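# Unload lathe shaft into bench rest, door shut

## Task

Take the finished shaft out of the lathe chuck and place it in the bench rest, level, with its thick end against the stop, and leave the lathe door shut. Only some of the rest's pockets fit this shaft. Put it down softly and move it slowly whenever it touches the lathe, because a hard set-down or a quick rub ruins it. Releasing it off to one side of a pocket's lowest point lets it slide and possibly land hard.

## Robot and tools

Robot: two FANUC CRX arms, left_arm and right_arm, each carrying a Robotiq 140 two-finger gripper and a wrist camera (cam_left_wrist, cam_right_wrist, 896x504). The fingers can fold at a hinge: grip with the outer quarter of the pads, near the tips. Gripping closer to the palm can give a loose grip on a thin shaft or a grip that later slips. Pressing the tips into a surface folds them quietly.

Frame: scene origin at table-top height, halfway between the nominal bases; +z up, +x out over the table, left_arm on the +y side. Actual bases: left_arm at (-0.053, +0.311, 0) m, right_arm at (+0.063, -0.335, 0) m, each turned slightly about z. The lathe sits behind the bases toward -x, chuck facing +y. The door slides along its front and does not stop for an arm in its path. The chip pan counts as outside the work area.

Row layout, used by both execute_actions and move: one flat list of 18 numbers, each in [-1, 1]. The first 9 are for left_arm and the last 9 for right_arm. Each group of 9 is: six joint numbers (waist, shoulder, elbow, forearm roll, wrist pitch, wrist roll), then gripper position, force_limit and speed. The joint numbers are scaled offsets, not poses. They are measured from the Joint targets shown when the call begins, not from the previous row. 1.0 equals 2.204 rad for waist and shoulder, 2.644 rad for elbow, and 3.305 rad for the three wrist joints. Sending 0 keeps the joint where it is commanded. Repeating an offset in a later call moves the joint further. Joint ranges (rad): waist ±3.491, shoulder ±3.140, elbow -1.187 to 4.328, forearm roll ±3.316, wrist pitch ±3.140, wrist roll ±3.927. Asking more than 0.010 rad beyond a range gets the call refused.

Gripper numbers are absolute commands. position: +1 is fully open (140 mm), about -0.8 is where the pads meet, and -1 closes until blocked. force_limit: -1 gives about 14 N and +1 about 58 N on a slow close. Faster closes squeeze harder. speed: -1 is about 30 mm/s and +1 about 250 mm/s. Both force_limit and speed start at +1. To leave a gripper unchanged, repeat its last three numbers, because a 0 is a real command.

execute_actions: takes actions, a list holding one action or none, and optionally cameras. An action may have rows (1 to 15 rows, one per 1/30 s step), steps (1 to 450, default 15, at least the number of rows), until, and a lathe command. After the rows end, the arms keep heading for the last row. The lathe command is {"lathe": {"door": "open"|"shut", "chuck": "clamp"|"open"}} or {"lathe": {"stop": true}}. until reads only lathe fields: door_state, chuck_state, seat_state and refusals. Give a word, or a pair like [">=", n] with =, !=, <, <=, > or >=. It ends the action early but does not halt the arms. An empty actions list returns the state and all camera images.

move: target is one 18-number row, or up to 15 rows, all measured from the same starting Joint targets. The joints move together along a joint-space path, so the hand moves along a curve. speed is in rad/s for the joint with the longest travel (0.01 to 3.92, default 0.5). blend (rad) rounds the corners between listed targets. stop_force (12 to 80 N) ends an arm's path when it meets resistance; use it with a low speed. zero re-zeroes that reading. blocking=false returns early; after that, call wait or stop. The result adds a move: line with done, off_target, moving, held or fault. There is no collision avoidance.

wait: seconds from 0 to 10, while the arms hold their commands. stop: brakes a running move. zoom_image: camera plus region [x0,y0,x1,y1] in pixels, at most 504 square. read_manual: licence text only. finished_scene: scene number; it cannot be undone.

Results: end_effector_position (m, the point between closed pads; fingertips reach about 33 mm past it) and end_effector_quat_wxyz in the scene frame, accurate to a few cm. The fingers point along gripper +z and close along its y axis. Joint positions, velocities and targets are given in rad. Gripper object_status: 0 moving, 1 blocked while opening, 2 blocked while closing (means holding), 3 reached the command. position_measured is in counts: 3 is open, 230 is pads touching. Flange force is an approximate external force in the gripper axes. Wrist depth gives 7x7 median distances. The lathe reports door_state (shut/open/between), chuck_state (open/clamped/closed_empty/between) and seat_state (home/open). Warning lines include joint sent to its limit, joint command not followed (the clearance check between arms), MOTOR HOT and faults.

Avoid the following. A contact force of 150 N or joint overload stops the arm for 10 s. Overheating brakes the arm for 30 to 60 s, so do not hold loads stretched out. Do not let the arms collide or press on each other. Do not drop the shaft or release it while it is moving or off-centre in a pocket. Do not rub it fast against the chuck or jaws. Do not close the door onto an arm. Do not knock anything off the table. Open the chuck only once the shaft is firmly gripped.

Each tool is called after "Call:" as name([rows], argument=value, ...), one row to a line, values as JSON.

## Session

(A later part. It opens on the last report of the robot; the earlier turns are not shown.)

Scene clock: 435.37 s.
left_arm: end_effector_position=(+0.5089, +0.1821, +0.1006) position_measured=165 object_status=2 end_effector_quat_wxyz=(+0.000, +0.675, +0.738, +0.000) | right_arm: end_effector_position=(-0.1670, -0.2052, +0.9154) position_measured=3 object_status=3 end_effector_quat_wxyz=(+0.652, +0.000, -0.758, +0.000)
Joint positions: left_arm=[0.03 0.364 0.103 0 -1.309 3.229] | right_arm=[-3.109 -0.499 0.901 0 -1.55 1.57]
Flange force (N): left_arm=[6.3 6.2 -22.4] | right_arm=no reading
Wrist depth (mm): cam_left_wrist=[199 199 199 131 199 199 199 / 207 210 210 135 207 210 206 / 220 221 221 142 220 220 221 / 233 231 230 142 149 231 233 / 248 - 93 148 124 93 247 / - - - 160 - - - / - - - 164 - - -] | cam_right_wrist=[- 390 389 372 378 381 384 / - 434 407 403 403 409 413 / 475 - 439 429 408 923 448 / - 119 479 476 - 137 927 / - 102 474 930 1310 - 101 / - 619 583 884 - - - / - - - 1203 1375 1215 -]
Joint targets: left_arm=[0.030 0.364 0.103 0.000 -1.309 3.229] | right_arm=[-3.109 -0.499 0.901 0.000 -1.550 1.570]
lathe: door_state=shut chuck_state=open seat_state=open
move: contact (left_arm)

Call:
execute_actions([
  {"rows":[[0,0,0,0,0,0,0.3,-1,-1,0,0,0,0,0,0,1,1,1]],"steps":60},
], cameras=["cam_left_wrist"])

Call:
zoom_image(camera="cam_left_wrist", region=[300, 40, 640, 504])

Scene clock: 439.90 s.
left_arm: end_effector_position=(+0.5089, +0.1821, +0.1006) position_measured=91 object_status=3 end_effector_quat_wxyz=(+0.000, +0.675, +0.738, +0.000) | right_arm: end_effector_position=(-0.1670, -0.2052, +0.9154) position_measured=3 object_status=3 end_effector_quat_wxyz=(+0.652, +0.000, -0.758, +0.000)
Joint positions: left_arm=[0.03 0.364 0.103 0 -1.309 3.229] | right_arm=[-3.109 -0.499 0.901 0 -1.55 1.57]
Flange force (N): left_arm=[2.0 3.2 2.0] | right_arm=no reading
Wrist depth (mm): cam_left_wrist=[199 199 199 130 199 199 199 / 207 211 210 135 207 209 205 / 221 220 220 141 221 221 220 / 232 230 158 142 163 228 234 / - - 244 149 245 109 88 / - - - 159 - - - / - - - 165 301 - -] | cam_right_wrist=[393 400 365 374 380 381 383 / 417 428 - 401 406 408 414 / 440 473 429 431 441 441 974 / 495 120 467 466 - 128 934 / - 110 548 930 1317 - 101 / - 610 612 854 1353 - - / - 669 - - 1215 - -]
Joint targets: left_arm=[0.030 0.364 0.103 0.000 -1.309 3.229] | right_arm=[-3.109 -0.499 0.901 0.000 -1.550 1.570]
lathe: door_state=shut chuck_state=open seat_state=open
Images, in order (width x height): cam_left_wrist 896x504.

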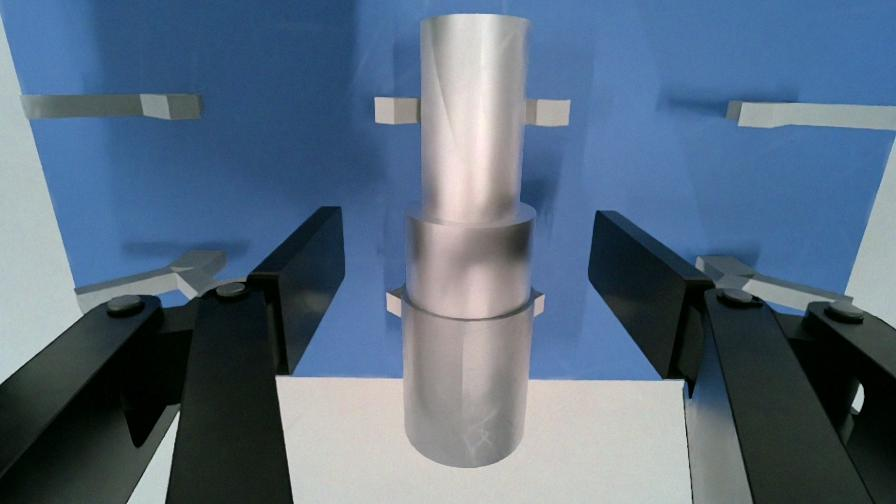

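Scaled by 1.086 from the camera's 896x504 image, which has a finer 1280x720 frame.

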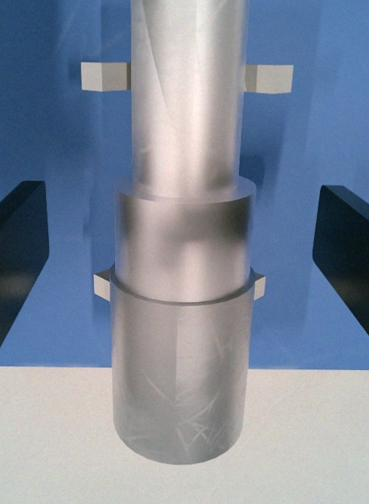

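Call:
move(target=[0,-0.01524,0.11566,0,-0.10294,0,0.3,-1,-1,0,0,0,0,0,0,1,1,1], speed=0.12, cameras=["cam_left_wrist"])

Scene clock: 447.90 s.
left_arm: end_effector_position=(+0.5090, +0.1821, +0.2499) position_measured=91 object_status=3 end_effector_quat_wxyz=(+0.000, +0.675, +0.738, +0.000) | right_arm: end_effector_position=(-0.1670, -0.2052, +0.9154) position_measured=3 object_status=3 end_effector_quat_wxyz=(+0.652, +0.000, -0.758, +0.000)
Joint positions: left_arm=[0.03 0.331 0.409 0 -1.649 3.229] | right_arm=[-3.109 -0.499 0.901 0 -1.55 1.57]
Flange force (N): left_arm=[1.9 4.2 1.5] | right_arm=no reading
Wrist depth (mm): cam_left_wrist=[- 335 337 335 335 332 - / 1074 357 352 292 352 351 - / 1117 367 367 296 373 367 - / 1226 - 158 309 163 387 400 / - - - - - 109 91 / - - 454 - 460 - - / - - - 488 496 - -] | cam_right_wrist=[- - 374 376 382 381 381 / 433 - 408 401 404 409 413 / - - 433 427 421 436 438 / 499 119 - 1290 1338 136 - / - 96 560 900 - - 101 / - 590 - 878 - - - / - 666 - 667 1153 1317 -]
Joint targets: left_arm=[0.030 0.331 0.409 0.000 -1.649 3.229] | right_arm=[-3.109 -0.499 0.901 0.000 -1.550 1.570]
lathe: door_state=shut chuck_state=open seat_state=open
move: done
Images, in order (width x height): cam_left_wrist 896x504.

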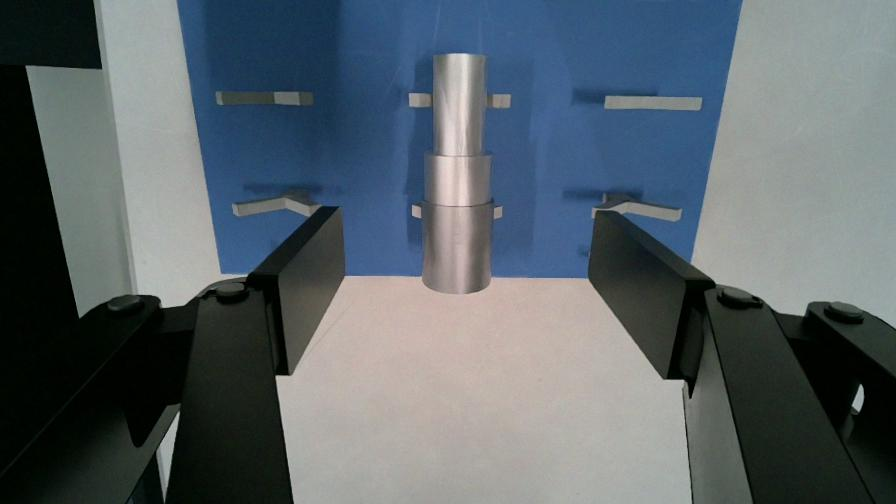

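Call:
finished_scene(scene=1)

The scene is finished: the task was done.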